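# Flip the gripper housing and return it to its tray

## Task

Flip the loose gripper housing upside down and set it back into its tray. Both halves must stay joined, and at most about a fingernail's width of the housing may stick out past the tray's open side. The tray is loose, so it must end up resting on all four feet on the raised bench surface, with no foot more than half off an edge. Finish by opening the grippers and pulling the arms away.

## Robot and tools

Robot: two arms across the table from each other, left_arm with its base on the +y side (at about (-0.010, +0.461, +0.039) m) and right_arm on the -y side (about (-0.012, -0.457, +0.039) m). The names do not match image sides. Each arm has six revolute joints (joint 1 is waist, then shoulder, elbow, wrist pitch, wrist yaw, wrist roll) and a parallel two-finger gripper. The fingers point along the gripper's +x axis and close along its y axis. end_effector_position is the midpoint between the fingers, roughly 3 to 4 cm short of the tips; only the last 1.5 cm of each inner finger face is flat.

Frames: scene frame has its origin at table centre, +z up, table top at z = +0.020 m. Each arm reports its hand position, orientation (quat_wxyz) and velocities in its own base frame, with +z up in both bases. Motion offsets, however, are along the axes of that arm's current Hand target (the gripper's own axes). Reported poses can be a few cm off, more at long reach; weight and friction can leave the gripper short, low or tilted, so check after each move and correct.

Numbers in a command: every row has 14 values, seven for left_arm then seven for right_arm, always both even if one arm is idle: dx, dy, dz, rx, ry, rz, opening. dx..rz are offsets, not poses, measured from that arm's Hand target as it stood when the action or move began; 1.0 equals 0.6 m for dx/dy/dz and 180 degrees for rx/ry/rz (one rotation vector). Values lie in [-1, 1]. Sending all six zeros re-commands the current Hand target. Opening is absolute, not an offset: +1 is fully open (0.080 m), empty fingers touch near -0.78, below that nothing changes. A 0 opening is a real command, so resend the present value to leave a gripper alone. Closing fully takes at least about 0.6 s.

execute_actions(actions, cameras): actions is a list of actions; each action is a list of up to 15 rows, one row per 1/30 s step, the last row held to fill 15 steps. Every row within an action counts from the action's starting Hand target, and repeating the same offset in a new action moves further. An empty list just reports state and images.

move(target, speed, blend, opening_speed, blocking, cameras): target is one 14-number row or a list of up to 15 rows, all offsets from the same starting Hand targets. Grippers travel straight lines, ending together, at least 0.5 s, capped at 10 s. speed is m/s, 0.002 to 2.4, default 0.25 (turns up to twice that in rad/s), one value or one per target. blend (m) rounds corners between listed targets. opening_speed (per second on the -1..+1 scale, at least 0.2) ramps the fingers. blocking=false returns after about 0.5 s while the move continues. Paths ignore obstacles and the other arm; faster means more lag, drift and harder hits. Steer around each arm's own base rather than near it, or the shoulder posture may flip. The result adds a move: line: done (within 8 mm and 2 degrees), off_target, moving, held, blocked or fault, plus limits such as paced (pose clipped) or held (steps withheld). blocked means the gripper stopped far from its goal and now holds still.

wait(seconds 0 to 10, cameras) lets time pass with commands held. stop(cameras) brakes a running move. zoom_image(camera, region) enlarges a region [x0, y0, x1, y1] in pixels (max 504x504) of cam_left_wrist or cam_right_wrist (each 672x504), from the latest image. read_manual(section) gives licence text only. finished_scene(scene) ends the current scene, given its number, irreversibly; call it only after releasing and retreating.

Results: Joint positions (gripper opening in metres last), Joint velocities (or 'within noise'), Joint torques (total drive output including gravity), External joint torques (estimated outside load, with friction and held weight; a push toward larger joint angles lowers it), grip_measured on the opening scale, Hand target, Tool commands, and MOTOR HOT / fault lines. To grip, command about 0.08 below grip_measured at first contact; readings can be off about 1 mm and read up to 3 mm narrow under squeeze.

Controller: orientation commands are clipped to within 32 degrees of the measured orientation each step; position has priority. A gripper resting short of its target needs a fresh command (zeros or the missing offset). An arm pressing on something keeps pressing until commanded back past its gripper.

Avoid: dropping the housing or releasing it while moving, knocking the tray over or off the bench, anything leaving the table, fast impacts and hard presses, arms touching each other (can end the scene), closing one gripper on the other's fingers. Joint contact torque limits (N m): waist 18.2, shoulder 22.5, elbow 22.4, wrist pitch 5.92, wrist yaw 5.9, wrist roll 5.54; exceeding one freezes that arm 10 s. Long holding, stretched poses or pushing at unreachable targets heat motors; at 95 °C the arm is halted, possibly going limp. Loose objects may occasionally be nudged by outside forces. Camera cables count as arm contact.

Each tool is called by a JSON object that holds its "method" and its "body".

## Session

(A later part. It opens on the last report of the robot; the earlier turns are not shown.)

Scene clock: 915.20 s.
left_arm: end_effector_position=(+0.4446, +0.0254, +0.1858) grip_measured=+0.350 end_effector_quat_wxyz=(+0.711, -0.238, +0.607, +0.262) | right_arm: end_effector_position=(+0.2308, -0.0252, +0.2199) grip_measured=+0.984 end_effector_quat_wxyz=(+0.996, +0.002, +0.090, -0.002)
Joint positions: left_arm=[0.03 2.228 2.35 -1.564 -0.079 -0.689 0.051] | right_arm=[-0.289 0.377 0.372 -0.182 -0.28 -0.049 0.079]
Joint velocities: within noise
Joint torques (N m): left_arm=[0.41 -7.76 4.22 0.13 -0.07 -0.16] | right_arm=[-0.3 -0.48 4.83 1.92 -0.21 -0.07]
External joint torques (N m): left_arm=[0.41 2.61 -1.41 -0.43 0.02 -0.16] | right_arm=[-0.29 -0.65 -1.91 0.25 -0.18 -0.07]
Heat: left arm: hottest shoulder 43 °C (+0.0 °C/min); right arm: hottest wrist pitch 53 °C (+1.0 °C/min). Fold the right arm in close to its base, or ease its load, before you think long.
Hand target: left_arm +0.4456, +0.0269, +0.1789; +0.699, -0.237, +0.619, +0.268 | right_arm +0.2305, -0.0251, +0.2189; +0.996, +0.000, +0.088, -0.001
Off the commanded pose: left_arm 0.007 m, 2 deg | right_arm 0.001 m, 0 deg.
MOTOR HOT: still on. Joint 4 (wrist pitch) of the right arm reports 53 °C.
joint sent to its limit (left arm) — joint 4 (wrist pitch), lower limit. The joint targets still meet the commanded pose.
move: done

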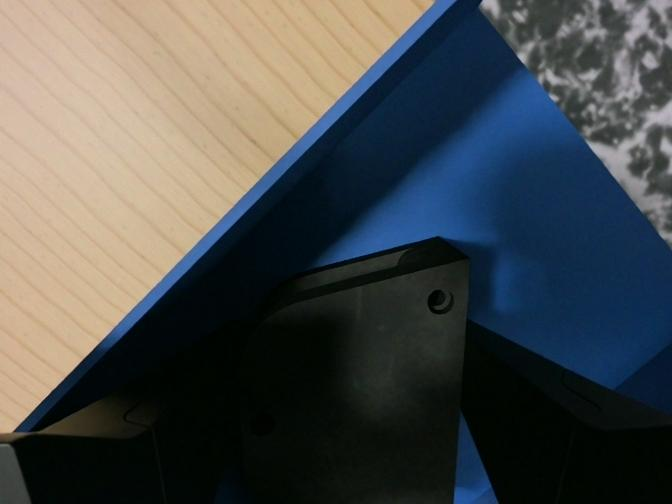

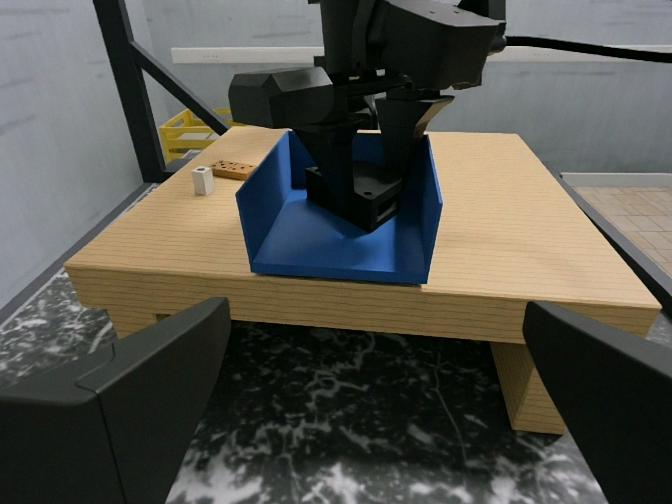

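{"method": "move", "body": {"target": [-0.036,0,0.0044,0,0,0,0.2,0,0,0,0,0,0,1], "speed": 0.03}}

{"method": "zoom_image", "body": {"camera": "cam_right_wrist", "region": [220, 40, 480, 300]}}

Scene clock: 924.40 s.
left_arm: end_effector_position=(+0.4448, +0.0254, +0.1921) grip_measured=+0.350 end_effector_quat_wxyz=(+0.718, -0.241, +0.600, +0.259) | right_arm: end_effector_position=(+0.2308, -0.0252, +0.2199) grip_measured=+0.984 end_effector_quat_wxyz=(+0.996, +0.002, +0.090, -0.002)
Joint positions: left_arm=[0.03 2.214 2.351 -1.558 -0.079 -0.689 0.051] | right_arm=[-0.289 0.377 0.372 -0.182 -0.28 -0.049 0.079]
Joint velocities: within noise
Joint torques (N m): left_arm=[0.36 -10.96 5.24 0.37 -0.13 0.01] | right_arm=[-0.32 -0.41 4.87 1.93 -0.21 -0.08]
External joint torques (N m): left_arm=[0.27 -0.59 -0.43 -0.21 -0.03 0.01] | right_arm=[-0.32 -0.6 -1.85 0.26 -0.18 -0.08]
Heat: left arm: hottest shoulder 44 °C (+1.0 °C/min); right arm: hottest wrist pitch 53 °C (+1.0 °C/min). Fold the right arm in close to its base, or ease its load, before you think long.
Hand target: left_arm +0.4456, +0.0269, +0.2007; +0.700, -0.237, +0.619, +0.268 | right_arm +0.2305, -0.0251, +0.2189; +0.996, +0.000, +0.088, -0.001
Off the commanded pose: left_arm 0.009 m, 3 deg | right_arm 0.001 m, 0 deg.
MOTOR HOT: still on. Joint 4 (wrist pitch) of the right arm reports 53 °C.
joint sent to its limit (left arm) — joint 3 (elbow), upper limit, where the elbow is as straight as it goes. The joint targets are off in orientation, not in position.
move: off_target (left_arm)

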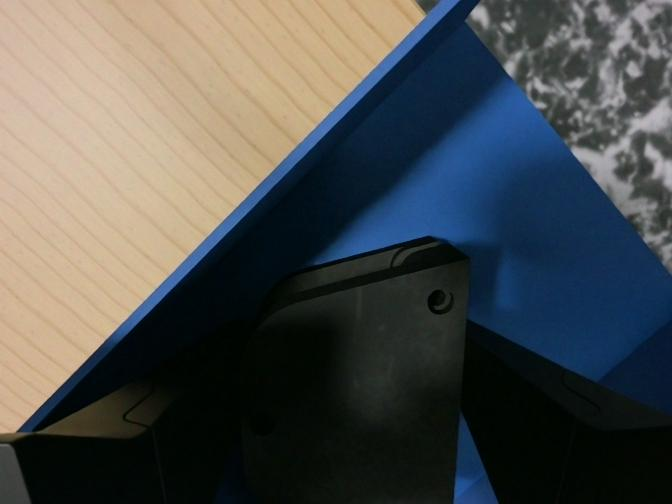

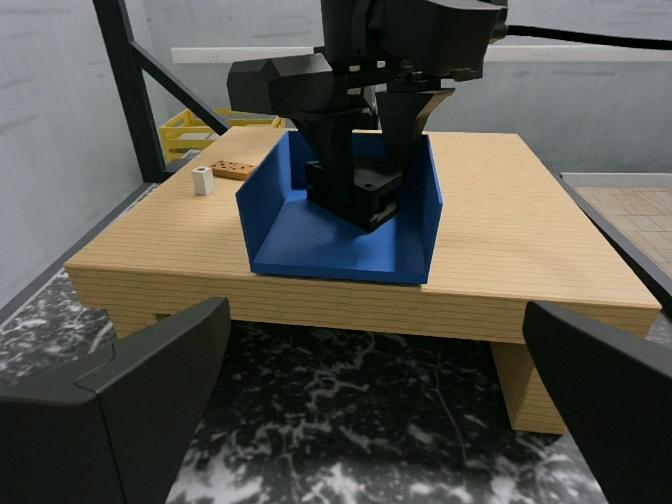

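Scaled by 1.938 from the camera's 672x504 image, which has a finer 960x720 frame.

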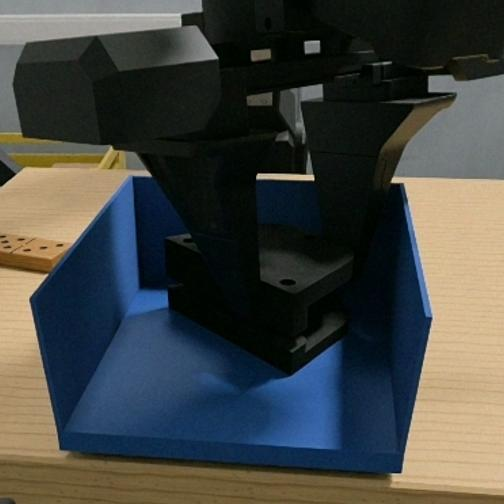

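{"method": "move", "body": {"target": [0.036,0,-0.0044,0,0,0,0.2,0,0,0,0,0,0,1], "speed": 0.02}}

{"method": "zoom_image", "body": {"camera": "cam_right_wrist", "region": [290, 140, 420, 240]}}

Scene clock: 960.50 s.
left_arm: end_effector_position=(+0.4446, +0.0254, +0.1861) grip_measured=+0.350 end_effector_quat_wxyz=(+0.712, -0.238, +0.607, +0.262) | right_arm: end_effector_position=(+0.2308, -0.0252, +0.2199) grip_measured=+0.984 end_effector_quat_wxyz=(+0.996, +0.002, +0.090, -0.002)
Joint positions: left_arm=[0.03 2.228 2.351 -1.564 -0.079 -0.689 0.051] | right_arm=[-0.289 0.377 0.372 -0.182 -0.28 -0.049 0.079]
Joint velocities: within noise
Joint torques (N m): left_arm=[0.41 -7.7 4.18 0.13 -0.07 -0.16] | right_arm=[-0.32 -0.42 4.84 1.92 -0.21 -0.07]
External joint torques (N m): left_arm=[0.46 2.79 -1.5 -0.43 0.02 -0.16] | right_arm=[-0.32 -0.59 -1.9 0.25 -0.18 -0.07]
Heat: left arm: hottest shoulder 44 °C (+2.0 °C/min); right arm: hottest wrist pitch 54 °C (+1.0 °C/min). Fold the right arm in close to its base, or ease its load, before you think long.
Hand target: left_arm +0.4456, +0.0269, +0.1789; +0.699, -0.237, +0.619, +0.268 | right_arm +0.2305, -0.0251, +0.2189; +0.996, +0.000, +0.088, -0.001
Off the commanded pose: left_arm 0.007 m, 2 deg | right_arm 0.001 m, 0 deg.
MOTOR HOT: still on. Joint 4 (wrist pitch) of the right arm reports 54 °C.
joint sent to its limit (left arm) — joint 4 (wrist pitch), lower limit. The joint targets still meet the commanded pose.
move: done

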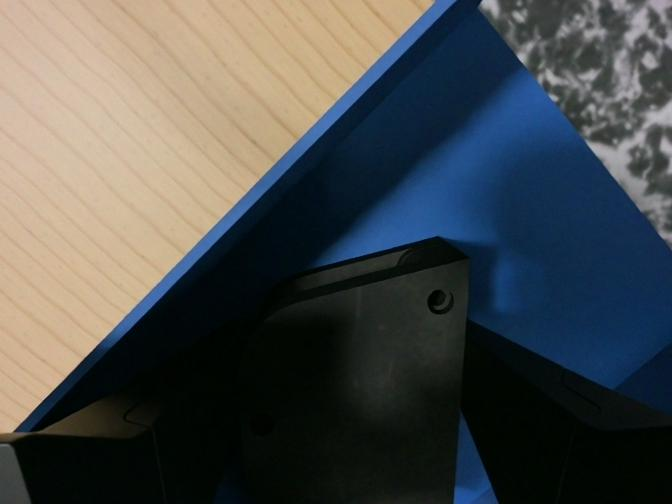

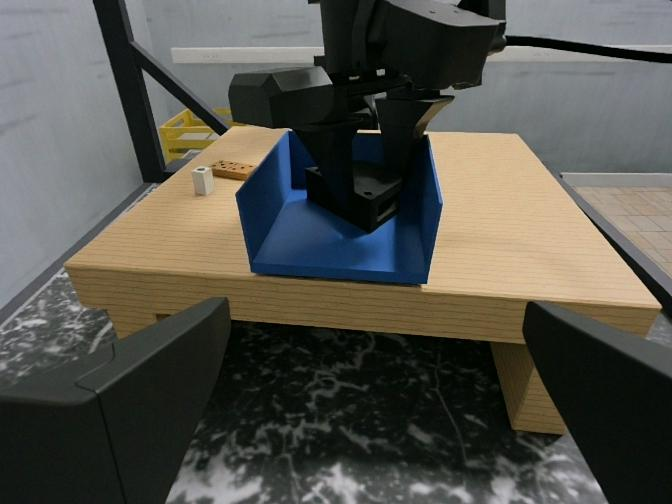

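Scaled by 3.877 from the camera's 672x504 image, which has a finer 960x720 frame.

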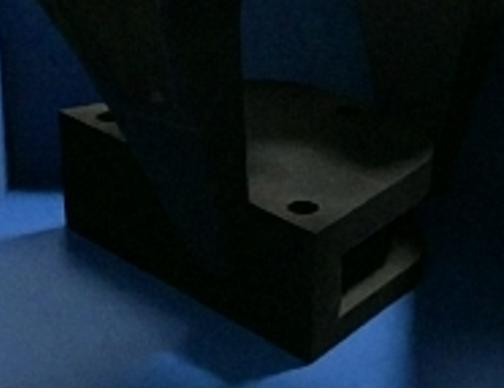

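{"method": "move", "body": {"target": [0,-0.02,0,0,0,0,0.2,0,0,0,0,0,0,1], "speed": 0.03}}

{"method": "zoom_image", "body": {"camera": "cam_right_wrist", "region": [290, 140, 420, 240]}}

Scene clock: 970.00 s.
left_arm: end_effector_position=(+0.4497, +0.0194, +0.1862) grip_measured=+0.350 end_effector_quat_wxyz=(+0.717, -0.243, +0.599, +0.260) | right_arm: end_effector_position=(+0.2308, -0.0252, +0.2199) grip_measured=+0.984 end_effector_quat_wxyz=(+0.996, +0.002, +0.090, -0.002)
Joint positions: left_arm=[0.017 2.231 2.354 -1.545 -0.079 -0.708 0.051] | right_arm=[-0.289 0.377 0.372 -0.182 -0.28 -0.049 0.079]
Joint velocities: within noise
Joint torques (N m): left_arm=[-0.31 -7.16 4.94 0.46 -0.18 -0.2] | right_arm=[-0.33 -0.46 4.86 1.92 -0.21 -0.07]
External joint torques (N m): left_arm=[-0.32 3.38 -0.78 -0.13 -0.08 -0.2] | right_arm=[-0.32 -0.59 -1.96 0.23 -0.17 -0.07]
Heat: left arm: hottest shoulder 45 °C (+2.0 °C/min); right arm: hottest wrist pitch 54 °C (+1.0 °C/min). Fold the right arm in close to its base, or ease its load, before you think long.
Hand target: left_arm +0.4536, +0.0181, +0.1788; +0.699, -0.237, +0.619, +0.268 | right_arm +0.2305, -0.0251, +0.2189; +0.996, +0.000, +0.088, -0.001
Off the commanded pose: left_arm 0.008 m, 3 deg | right_arm 0.001 m, 0 deg.
MOTOR HOT: still on. Joint 4 (wrist pitch) of the right arm reports 54 °C.
joint sent to its limit (left arm) — joint 3 (elbow), upper limit, where the elbow is as straight as it goes. The joint targets still meet the commanded pose.
move: off_target (left_arm)

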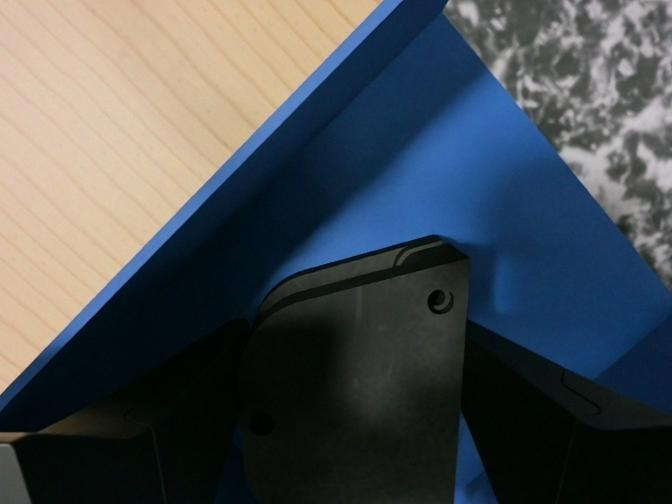

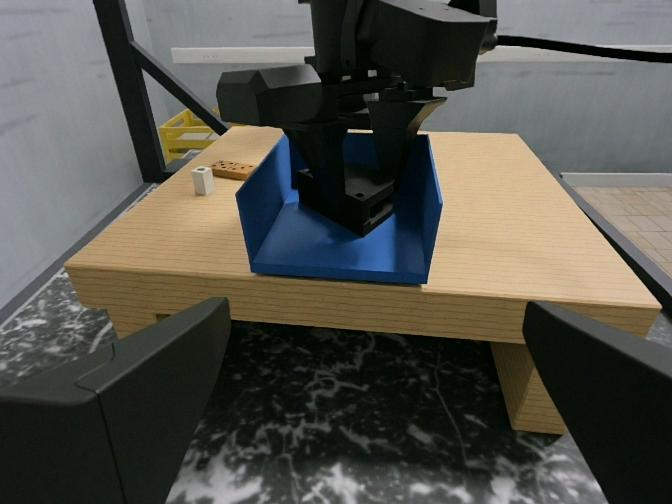

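Scaled by 3.877 from the camera's 672x504 image, which has a finer 960x720 frame.

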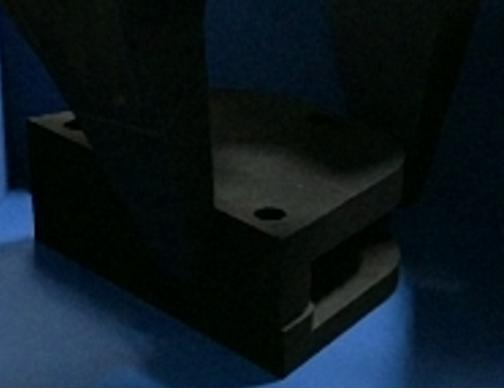

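{"method": "move", "body": {"target": [-0.0127,-0.0077,-0.0052,0.2306,-0.0109,-0.0325,0.2,0,0,0,0,0,0,1], "speed": 0.1}}

{"method": "zoom_image", "body": {"camera": "cam_right_wrist", "region": [240, 100, 450, 300]}}

Scene clock: 1079.60 s.
left_arm: end_effector_position=(+0.4527, +0.0106, +0.1861) grip_measured=+0.350 end_effector_quat_wxyz=(+0.762, +0.000, +0.648, +0.002) | right_arm: end_effector_position=(+0.2308, -0.0252, +0.2199) grip_measured=+0.984 end_effector_quat_wxyz=(+0.996, +0.002, +0.090, -0.002)
Joint positions: left_arm=[0.024 2.231 2.354 -1.532 0.001 0.022 0.051] | right_arm=[-0.289 0.377 0.372 -0.182 -0.28 -0.049 0.079]
Joint velocities: within noise
Joint torques (N m): left_arm=[0.45 -9.13 4.97 0.24 0.1 0.19] | right_arm=[-0.32 -0.45 4.84 1.92 -0.21 -0.06]
External joint torques (N m): left_arm=[0.36 1.37 -0.74 -0.38 0.11 0.19] | right_arm=[-0.34 -0.61 -1.94 0.24 -0.17 -0.06]
Heat: left arm: hottest shoulder 38 °C (-1.0 °C/min); right arm: hottest wrist pitch 55 °C (+1.0 °C/min). Fold the right arm in close to its base, or ease its load, before you think long.
Hand target: left_arm +0.4537, +0.0120, +0.1860; +0.761, +0.000, +0.649, +0.000 | right_arm +0.2305, -0.0251, +0.2189; +0.996, +0.000, +0.088, -0.001
Off the commanded pose: left_arm 0.002 m, 0 deg | right_arm 0.001 m, 0 deg.
MOTOR HOT: still on. Joint 4 (wrist pitch) of the right arm reports 55 °C.
joint sent to its limit (left arm) — joint 3 (elbow), upper limit, where the elbow is as straight as it goes. The joint targets still meet the commanded pose.
move: done

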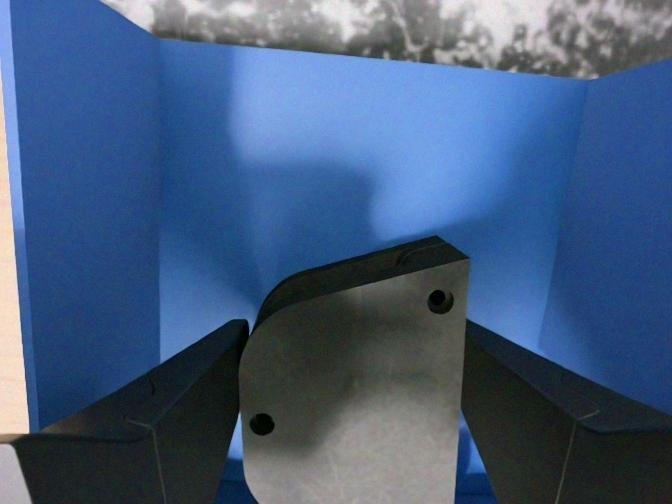

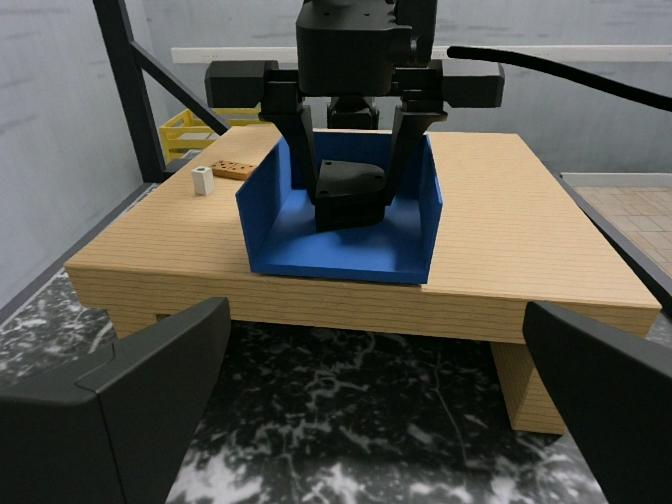

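Scaled by 2.400 from the camera's 672x504 image, which has a finer 960x720 frame.

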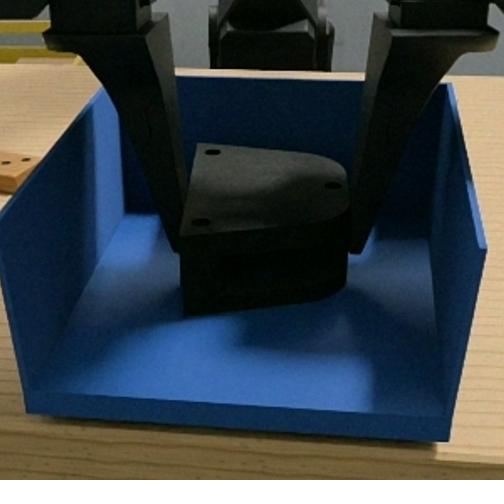

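{"method": "move", "body": {"target": [0,0,0,0,0,0,0.5,0,0,0,0,0,0,1], "speed": 0.05, "opening_speed": 0.4}}

{"method": "zoom_image", "body": {"camera": "cam_right_wrist", "region": [280, 130, 410, 260]}}

Scene clock: 1132.73 s.
left_arm: end_effector_position=(+0.4527, +0.0105, +0.1861) grip_measured=+0.496 end_effector_quat_wxyz=(+0.762, +0.000, +0.648, +0.001) | right_arm: end_effector_position=(+0.2308, -0.0252, +0.2199) grip_measured=+0.984 end_effector_quat_wxyz=(+0.996, +0.002, +0.090, -0.002)
Joint positions: left_arm=[0.024 2.231 2.354 -1.532 0.002 0.022 0.057] | right_arm=[-0.289 0.377 0.372 -0.182 -0.28 -0.049 0.079]
Joint velocities: within noise
Joint torques (N m): left_arm=[0.43 -9.12 4.97 0.23 0.09 0.18] | right_arm=[-0.31 -0.43 4.85 1.92 -0.2 -0.07]
External joint torques (N m): left_arm=[0.41 1.38 -0.71 -0.36 0.09 0.18] | right_arm=[-0.32 -0.61 -1.86 0.27 -0.17 -0.07]
Heat: left arm: hottest shoulder 41 °C (+3.0 °C/min); right arm: hottest wrist pitch 55 °C (+0.0 °C/min). Fold the right arm in close to its base, or ease its load, before you think long.
Hand target: left_arm +0.4537, +0.0119, +0.1860; +0.761, +0.000, +0.649, +0.000 | right_arm +0.2305, -0.0251, +0.2189; +0.996, +0.000, +0.088, -0.001
Off the commanded pose: left_arm 0.002 m, 0 deg | right_arm 0.001 m, 0 deg.
MOTOR HOT: still on. Joint 4 (wrist pitch) of the right arm reports 55 °C.
joint sent to its limit (left arm) — joint 3 (elbow), upper limit, where the elbow is as straight as it goes. The joint targets still meet the commanded pose.
move: done

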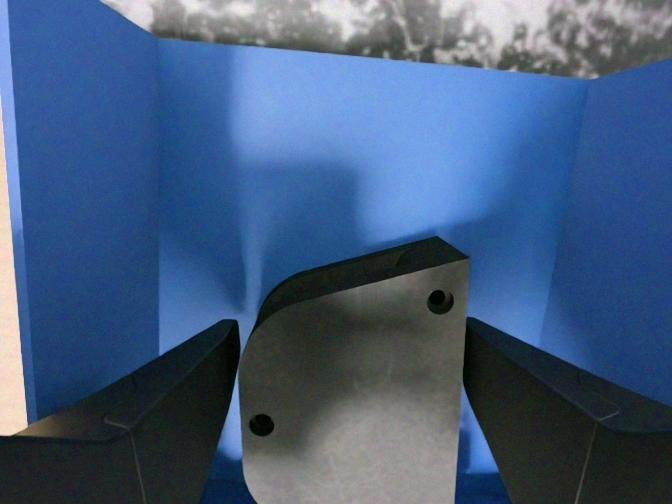

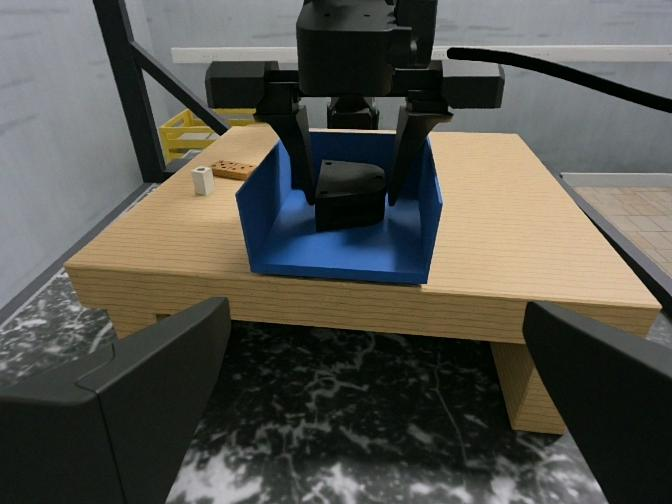

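Scaled by 3.877 from the camera's 672x504 image, which has a finer 960x720 frame.

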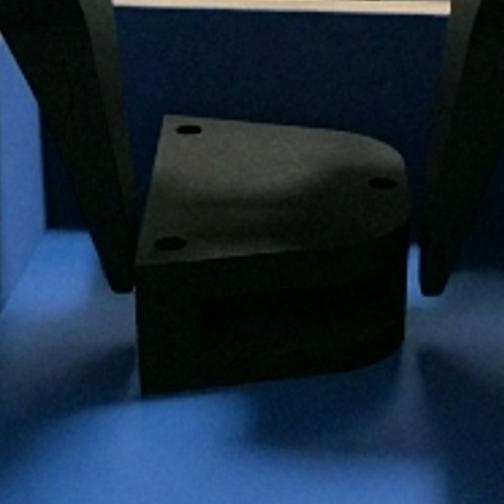

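{"method": "move", "body": {"target": [0.0038,0,-0.0395,0,0,0,0.5,0,0,0,0,0,0,1], "speed": 0.05}}

{"method": "zoom_image", "body": {"camera": "cam_right_wrist", "region": [230, 110, 460, 300]}}

Scene clock: 1147.40 s.
left_arm: end_effector_position=(+0.4329, +0.0107, +0.1771) grip_measured=+0.496 end_effector_quat_wxyz=(+0.759, +0.000, +0.651, +0.001) | right_arm: end_effector_position=(+0.2308, -0.0252, +0.2199) grip_measured=+0.984 end_effector_quat_wxyz=(+0.996, +0.002, +0.090, -0.002)
Joint positions: left_arm=[0.025 2.11 2.121 -1.429 0.002 0.023 0.057] | right_arm=[-0.289 0.377 0.372 -0.182 -0.28 -0.049 0.079]
Joint velocities: within noise
Joint torques (N m): left_arm=[0.42 -10.52 3.54 0.4 0.09 0.18] | right_arm=[-0.27 -0.45 4.86 1.92 -0.21 -0.06]
External joint torques (N m): left_arm=[0.41 -0.58 -2.34 -0.18 0.09 0.18] | right_arm=[-0.27 -0.59 -1.93 0.24 -0.18 -0.07]
Heat: left arm: hottest shoulder 42 °C (+4.0 °C/min); right arm: hottest wrist pitch 55 °C (+0.0 °C/min). Fold the right arm in close to its base, or ease its load, before you think long.
Hand target: left_arm +0.4307, +0.0119, +0.1801; +0.761, +0.000, +0.649, +0.000 | right_arm +0.2305, -0.0251, +0.2189; +0.996, +0.000, +0.088, -0.001
Off the commanded pose: left_arm 0.004 m, 0 deg | right_arm 0.001 m, 0 deg.
MOTOR HOT: still on. Joint 4 (wrist pitch) of the right arm reports 55 °C.
move: done

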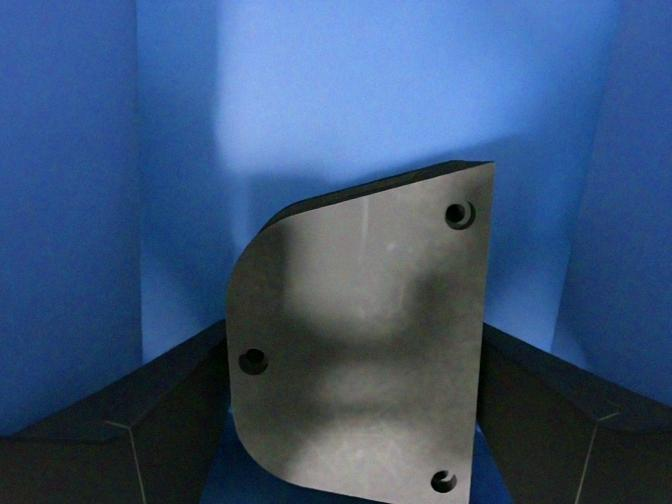

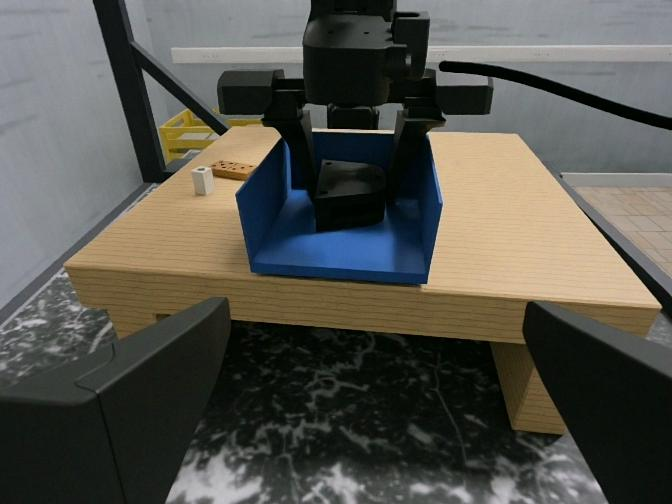

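Scaled by 2.191 from the camera's 672x504 image, which has a finer 960x720 frame.

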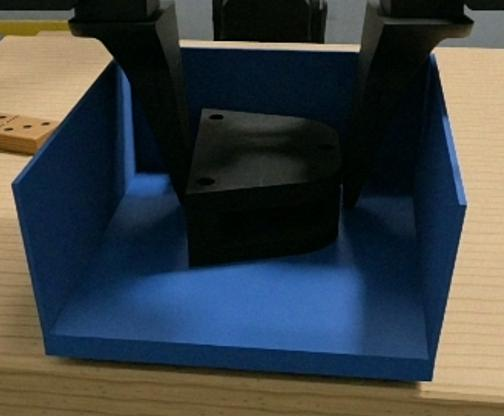

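{"method": "move", "body": {"target": [[-0.0048,0,-0.0094,0,0,0,0.5,0,0,0,0,0,0,1],[-0.0048,0,-0.0094,0,0,0,0.18,0,0,0,0,0,0,1]], "speed": 0.03, "opening_speed": 0.3}}

{"method": "zoom_image", "body": {"camera": "cam_right_wrist", "region": [230, 110, 460, 300]}}

Scene clock: 1165.47 s.
left_arm: end_effector_position=(+0.4269, +0.0106, +0.1794) grip_measured=+0.351 end_effector_quat_wxyz=(+0.759, +0.000, +0.651, +0.001) | right_arm: end_effector_position=(+0.2308, -0.0252, +0.2199) grip_measured=+0.984 end_effector_quat_wxyz=(+0.996, +0.002, +0.090, -0.002)
Joint positions: left_arm=[0.026 2.082 2.087 -1.423 0.002 0.024 0.051] | right_arm=[-0.289 0.377 0.372 -0.182 -0.28 -0.049 0.079]
Joint velocities: within noise
Joint torques (N m): left_arm=[0.43 -10.28 3.55 0.39 0.08 0.18] | right_arm=[-0.27 -0.44 4.84 1.92 -0.2 -0.06]
External joint torques (N m): left_arm=[0.48 -0.53 -2.4 -0.23 0.08 0.18] | right_arm=[-0.26 -0.63 -1.86 0.27 -0.18 -0.06]
Heat: left arm: hottest shoulder 50 °C (+10.1 °C/min); right arm: hottest wrist pitch 56 °C (+1.0 °C/min). Fold the left arm in close to its base, or ease its load, before you think long. Fold the right arm in close to its base, or ease its load, before you think long.
Hand target: left_arm +0.4246, +0.0119, +0.1821; +0.761, +0.000, +0.649, +0.000 | right_arm +0.2305, -0.0251, +0.2189; +0.996, +0.000, +0.088, -0.001
Off the commanded pose: left_arm 0.004 m, 0 deg | right_arm 0.001 m, 0 deg.
MOTOR HOT: joint 2 (shoulder) of the left arm reports 50 °C; the controller stops that arm at 95 °C. To cool a motor, set the load down, stop pushing, or move to a pose that needs little force.
MOTOR HOT: still on. Joint 4 (wrist pitch) of the right arm reports 56 °C.
move: done

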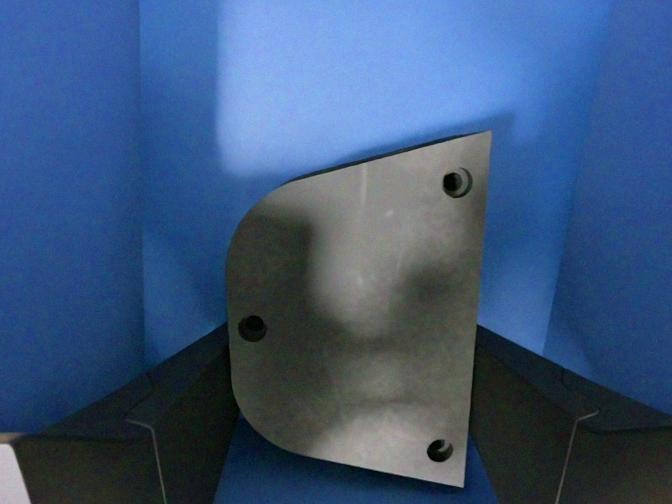

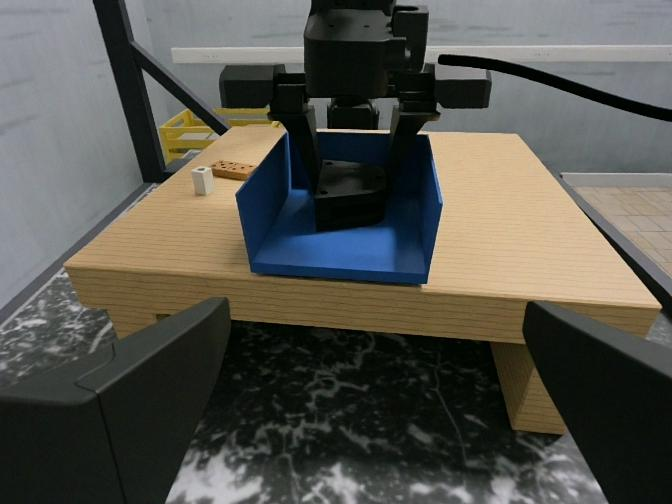

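Scaled by 2.191 from the camera's 672x504 image, which has a finer 960x720 frame.

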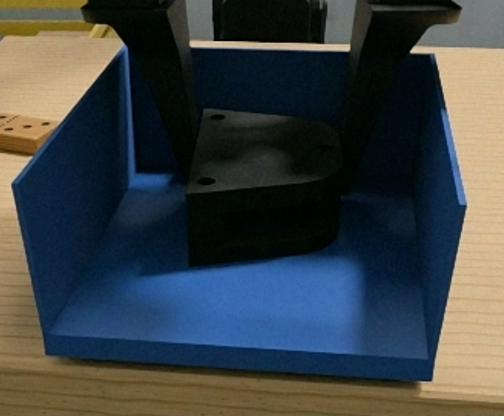

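{"method": "move", "body": {"target": [-0.0362,0,0.0057,0,0,0,0.18,0,0,0,0,0,0,1], "speed": 0.04}}

{"method": "zoom_image", "body": {"camera": "cam_right_wrist", "region": [280, 130, 410, 260]}}

Scene clock: 1175.27 s.
left_arm: end_effector_position=(+0.4221, +0.0107, +0.2064) grip_measured=+0.351 end_effector_quat_wxyz=(+0.762, +0.000, +0.648, +0.001) | right_arm: end_effector_position=(+0.2308, -0.0252, +0.2199) grip_measured=+0.984 end_effector_quat_wxyz=(+0.996, +0.002, +0.090, -0.002)
Joint positions: left_arm=[0.026 2.09 2.211 -1.53 0.002 0.024 0.051] | right_arm=[-0.289 0.377 0.372 -0.182 -0.28 -0.049 0.079]
Joint velocities: within noise
Joint torques (N m): left_arm=[0.42 -7.26 5.43 0.23 0.08 0.18] | right_arm=[-0.31 -0.44 4.88 1.93 -0.21 -0.07]
External joint torques (N m): left_arm=[0.39 2.32 -0.32 -0.43 0.09 0.18] | right_arm=[-0.31 -0.61 -1.86 0.26 -0.18 -0.07]
Heat: left arm: hottest shoulder 51 °C (+11.1 °C/min); right arm: hottest wrist pitch 56 °C (+1.0 °C/min). Fold the left arm in close to its base, or ease its load, before you think long. Fold the right arm in close to its base, or ease its load, before you think long.
Hand target: left_arm +0.4246, +0.0120, +0.2040; +0.761, +0.000, +0.649, +0.000 | right_arm +0.2305, -0.0251, +0.2189; +0.996, +0.000, +0.088, -0.001
Off the commanded pose: left_arm 0.004 m, 0 deg | right_arm 0.001 m, 0 deg.
MOTOR HOT: still on. Joint 2 (shoulder) of the left arm reports 51 °C.
MOTOR HOT: still on. Joint 4 (wrist pitch) of the right arm reports 56 °C.
move: done

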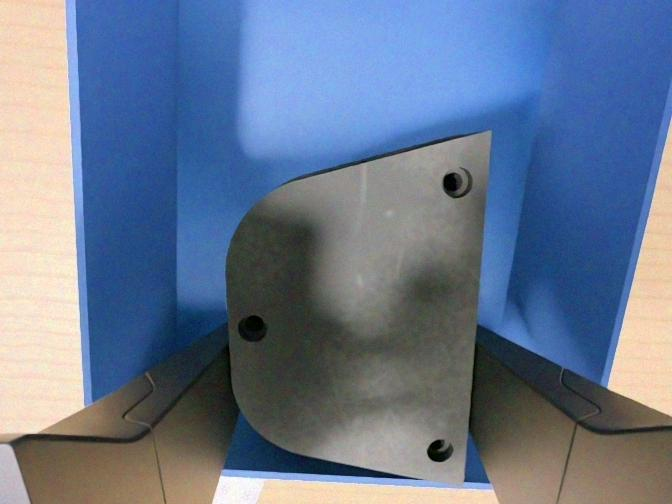

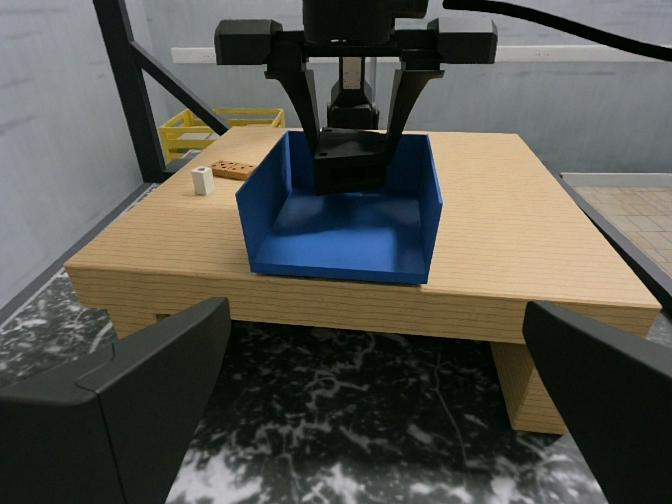

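Scaled by 3.877 from the camera's 672x504 image, which has a finer 960x720 frame.

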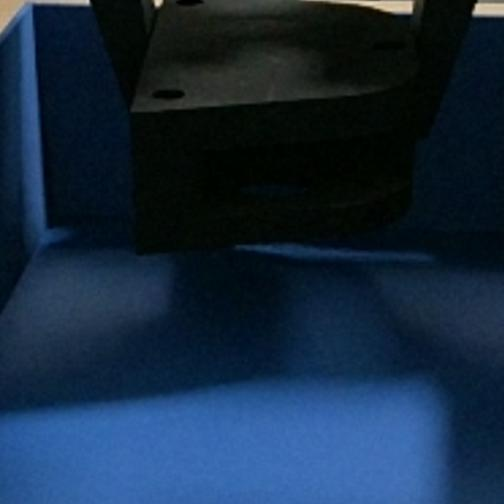

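{"method": "move", "body": {"target": [[-0.083,0,0.013,0,0,0,0.18,0,0,0,0,0,0,1],[-0.083,0,0.013,0.5,0,0,0.18,0,0,0,0,0,0,1]], "speed": [0.12,0.3]}}

{"method": "zoom_image", "body": {"camera": "cam_right_wrist", "region": [270, 60, 430, 200]}}

Scene clock: 1229.10 s.
left_arm: end_effector_position=(+0.4250, +0.0107, +0.2487) grip_measured=+0.351 end_effector_quat_wxyz=(+0.564, +0.564, +0.427, -0.426) | right_arm: end_effector_position=(+0.2308, -0.0252, +0.2199) grip_measured=+0.984 end_effector_quat_wxyz=(+0.996, +0.002, +0.090, -0.002)
Joint positions: left_arm=[0.027 2.066 2.335 -1.564 0.006 1.595 0.051] | right_arm=[-0.289 0.377 0.372 -0.182 -0.28 -0.049 0.079]
Joint velocities: within noise
Joint torques (N m): left_arm=[0.33 -9.19 5.03 0.3 0.02 0.15] | right_arm=[-0.3 -0.43 4.85 1.92 -0.2 -0.07]
External joint torques (N m): left_arm=[0.36 -0.06 -0.45 -0.47 -0.04 0.17] | right_arm=[-0.31 -0.58 -1.93 0.24 -0.16 -0.07]
Heat: left arm: hottest shoulder 43 °C (-8.1 °C/min); right arm: hottest wrist pitch 56 °C (+0.0 °C/min). Fold the right arm in close to its base, or ease its load, before you think long.
Hand target: left_arm +0.4245, +0.0120, +0.2544; +0.538, +0.538, +0.459, -0.459 | right_arm +0.2305, -0.0251, +0.2189; +0.996, +0.000, +0.088, -0.001
Off the commanded pose: left_arm 0.006 m, 7 deg | right_arm 0.001 m, 0 deg.
MOTOR HOT: still on. Joint 4 (wrist pitch) of the right arm reports 56 °C.
MOTOR HOT: cleared for the motors of the left arm.
joint sent to its limit (left arm) — joint 4 (wrist pitch), lower limit. The joint targets are off in orientation, not in position.
move: off_target (left_arm)

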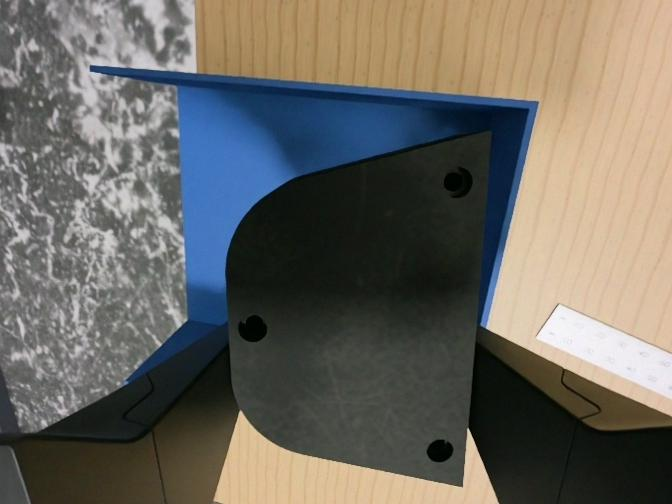

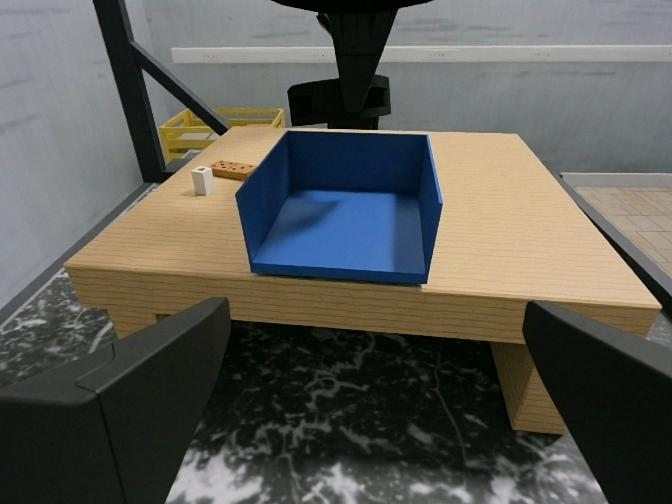

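Scaled by 3.150 from the camera's 672x504 image, which has a finer 960x720 frame.

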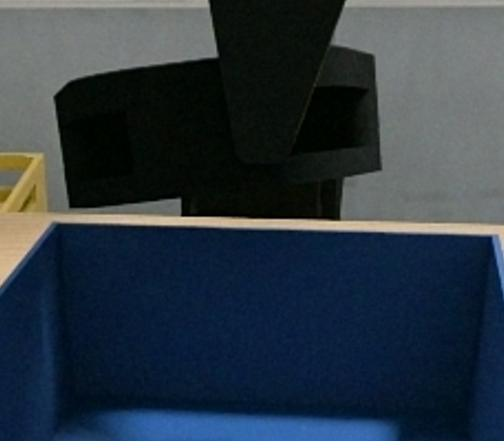

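{"method": "move", "body": {"target": [-0.0494,0.0078,0,-0.5,0,0,0.18,0.19,0.0117,0.098,0,-0.056,0,1], "speed": 0.2}}

Scene clock: 1284.63 s.
left_arm: end_effector_position=(+0.4251, +0.0107, +0.2746) grip_measured=+0.351 end_effector_quat_wxyz=(+0.825, +0.005, +0.565, +0.001) | right_arm: end_effector_position=(+0.3510, -0.0186, +0.2519) grip_measured=+0.984 end_effector_quat_wxyz=(+1.000, -0.002, +0.006, +0.000)
Joint positions: left_arm=[0.026 2.017 2.349 -1.531 0.002 0.031 0.051] | right_arm=[-0.092 1.077 0.508 0.557 -0.092 -0.005 0.079]
Joint velocities: within noise
Joint torques (N m): left_arm=[0.48 -9.66 5.31 0.74 0.1 -0.12] | right_arm=[0.37 -2.41 6.62 1.98 0.17 0.2]
External joint torques (N m): left_arm=[0.45 -0.73 -0.23 -0.21 0.1 -0.12] | right_arm=[0.36 0.7 0.02 0.33 0.17 0.2]
Heat: left arm: hottest shoulder 51 °C (+10.1 °C/min); right arm: hottest wrist pitch 56 °C (+0.0 °C/min). Fold the left arm in close to its base, or ease its load, before you think long. Fold the right arm in close to its base, or ease its load, before you think long.
Hand target: left_arm +0.4244, +0.0119, +0.2844; +0.761, +0.000, +0.649, +0.000 | right_arm +0.3531, -0.0184, +0.2567; +1.000, +0.000, +0.000, -0.001
Off the commanded pose: left_arm 0.010 m, 12 deg | right_arm 0.005 m, 1 deg.
MOTOR HOT: joint 2 (shoulder) of the left arm reports 51 °C; the controller stops that arm at 95 °C. To cool a motor, set the load down, stop pushing, or move to a pose that needs little force.
MOTOR HOT: still on. Joint 4 (wrist pitch) of the right arm reports 56 °C.
joint sent to its limit (left arm) — joint 3 (elbow), upper limit, where the elbow is as straight as it goes. The joint targets are off in orientation, not in position.
move: off_target (left_arm)

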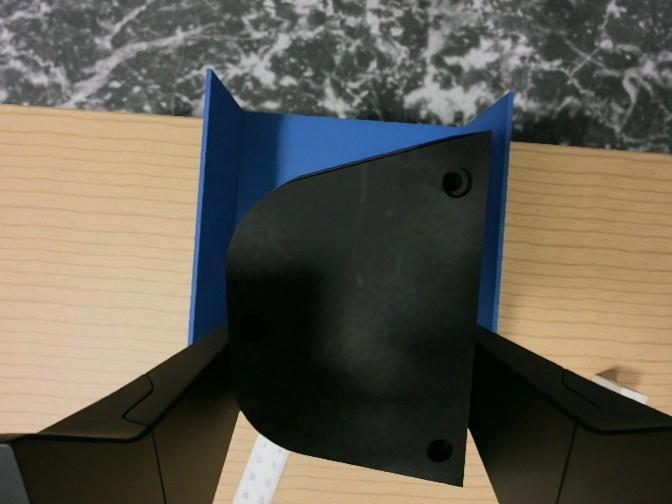

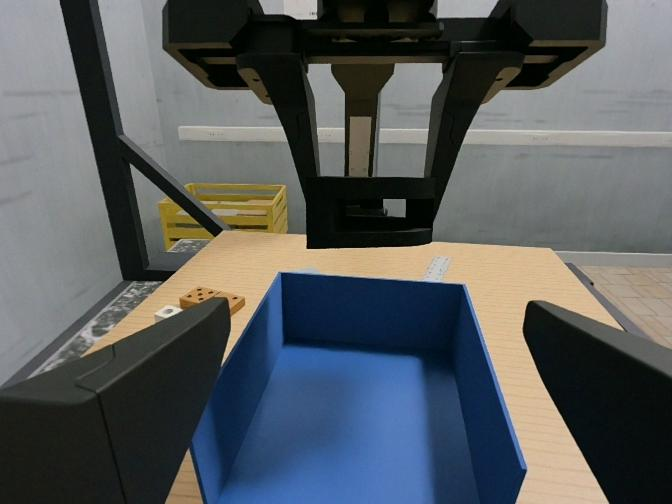

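{"method": "move", "body": {"target": [0,0,0,0,0,0,0.18,0.075,-0.0033,0.0133,0,0,0,1], "speed": 0.1}}

Scene clock: 1325.43 s.
left_arm: end_effector_position=(+0.4251, +0.0106, +0.2746) grip_measured=+0.351 end_effector_quat_wxyz=(+0.825, +0.005, +0.565, +0.001) | right_arm: end_effector_position=(+0.3955, -0.0207, +0.2609) grip_measured=+0.984 end_effector_quat_wxyz=(+1.000, -0.002, +0.005, +0.000)
Joint positions: left_arm=[0.026 2.017 2.349 -1.531 0.002 0.031 0.051] | right_arm=[-0.084 1.278 0.66 0.608 -0.084 -0.005 0.079]
Joint velocities: within noise
Joint torques (N m): left_arm=[0.43 -9.64 5.32 0.73 0.09 -0.12] | right_arm=[0.4 -3.55 6.45 1.93 0.17 0.2]
External joint torques (N m): left_arm=[0.37 -0.79 -0.19 -0.23 0.09 -0.12] | right_arm=[0.38 0.86 -0.11 0.27 0.17 0.19]
Heat: left arm: hottest shoulder 45 °C (-5.0 °C/min); right arm: hottest wrist pitch 55 °C (-1.0 °C/min). Fold the right arm in close to its base, or ease its load, before you think long.
Hand target: left_arm +0.4244, +0.0119, +0.2844; +0.761, +0.000, +0.649, +0.000 | right_arm +0.3981, -0.0203, +0.2648; +1.000, +0.000, +0.000, -0.001
Off the commanded pose: left_arm 0.010 m, 12 deg | right_arm 0.005 m, 1 deg.
MOTOR HOT: still on. Joint 4 (wrist pitch) of the right arm reports 55 °C.
MOTOR HOT: cleared for the motors of the left arm.
joint sent to its limit (left arm) — joint 3 (elbow), upper limit, where the elbow is as straight as it goes. The joint targets are off in orientation, not in position.
move: off_target (left_arm)

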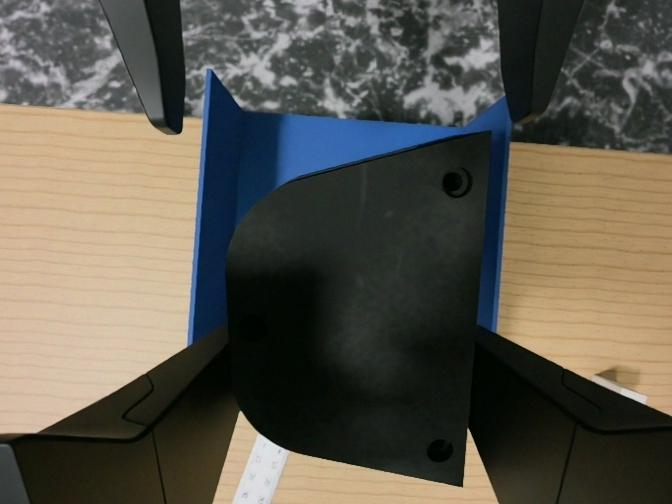

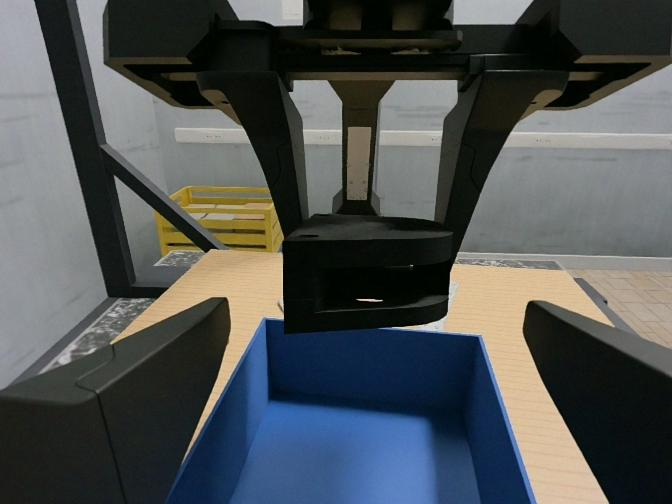

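{"method": "move", "body": {"target": [0,0,0,0,0,0,0.18,0.04,0.001,0,0,0,-0.009,1], "speed": 0.06}}

{"method": "zoom_image", "body": {"camera": "cam_left_wrist", "region": [120, 60, 560, 500]}}

Scene clock: 1367.27 s.
left_arm: end_effector_position=(+0.4251, +0.0106, +0.2746) grip_measured=+0.351 end_effector_quat_wxyz=(+0.825, +0.005, +0.565, +0.001) | right_arm: end_effector_position=(+0.4194, -0.0202, +0.2615) grip_measured=+0.984 end_effector_quat_wxyz=(+1.000, -0.002, +0.005, -0.014)
Joint positions: left_arm=[0.026 2.017 2.349 -1.531 0.002 0.031 0.051] | right_arm=[-0.059 1.379 0.735 0.635 -0.031 -0.004 0.079]
Joint velocities: within noise
Joint torques (N m): left_arm=[0.43 -9.64 5.31 0.73 0.09 -0.12] | right_arm=[0.4 -4.14 6.35 1.94 0.17 0.2]
External joint torques (N m): left_arm=[0.42 -0.75 -0.21 -0.22 0.09 -0.12] | right_arm=[0.35 1.04 -0.25 0.24 0.18 0.2]
Heat: left arm: hottest shoulder 45 °C (-1.0 °C/min); right arm: hottest wrist pitch 61 °C (+6.1 °C/min). Fold the right arm in close to its base, or ease its load, before you think long.
Hand target: left_arm +0.4244, +0.0119, +0.2844; +0.761, +0.000, +0.649, +0.000 | right_arm +0.4221, -0.0198, +0.2647; +1.000, +0.000, +0.000, -0.015
Off the commanded pose: left_arm 0.010 m, 12 deg | right_arm 0.004 m, 1 deg.
MOTOR HOT: still on. Joint 4 (wrist pitch) of the right arm reports 61 °C.
joint sent to its limit (left arm) — joint 3 (elbow), upper limit, where the elbow is as straight as it goes. The joint targets are off in orientation, not in position.
move: off_target (left_arm)

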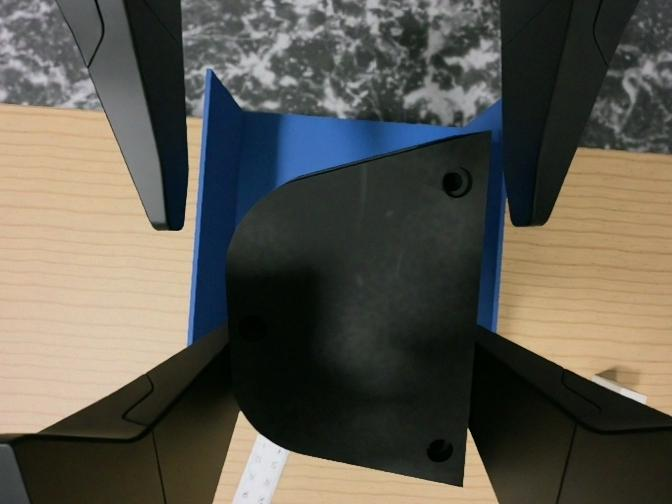

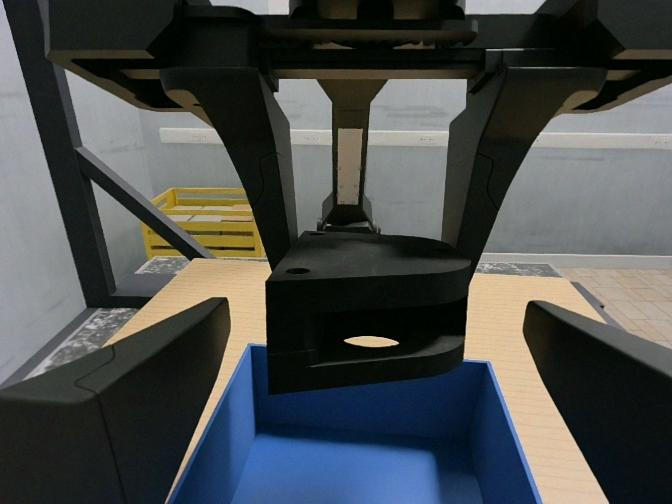

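Scaled by 1.145 from the camera's 672x504 image, which has a finer 960x720 frame.

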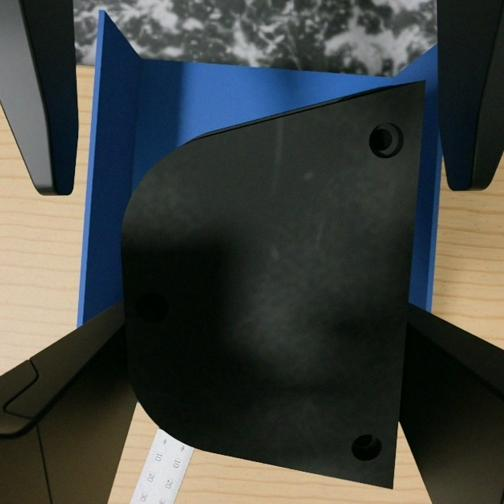

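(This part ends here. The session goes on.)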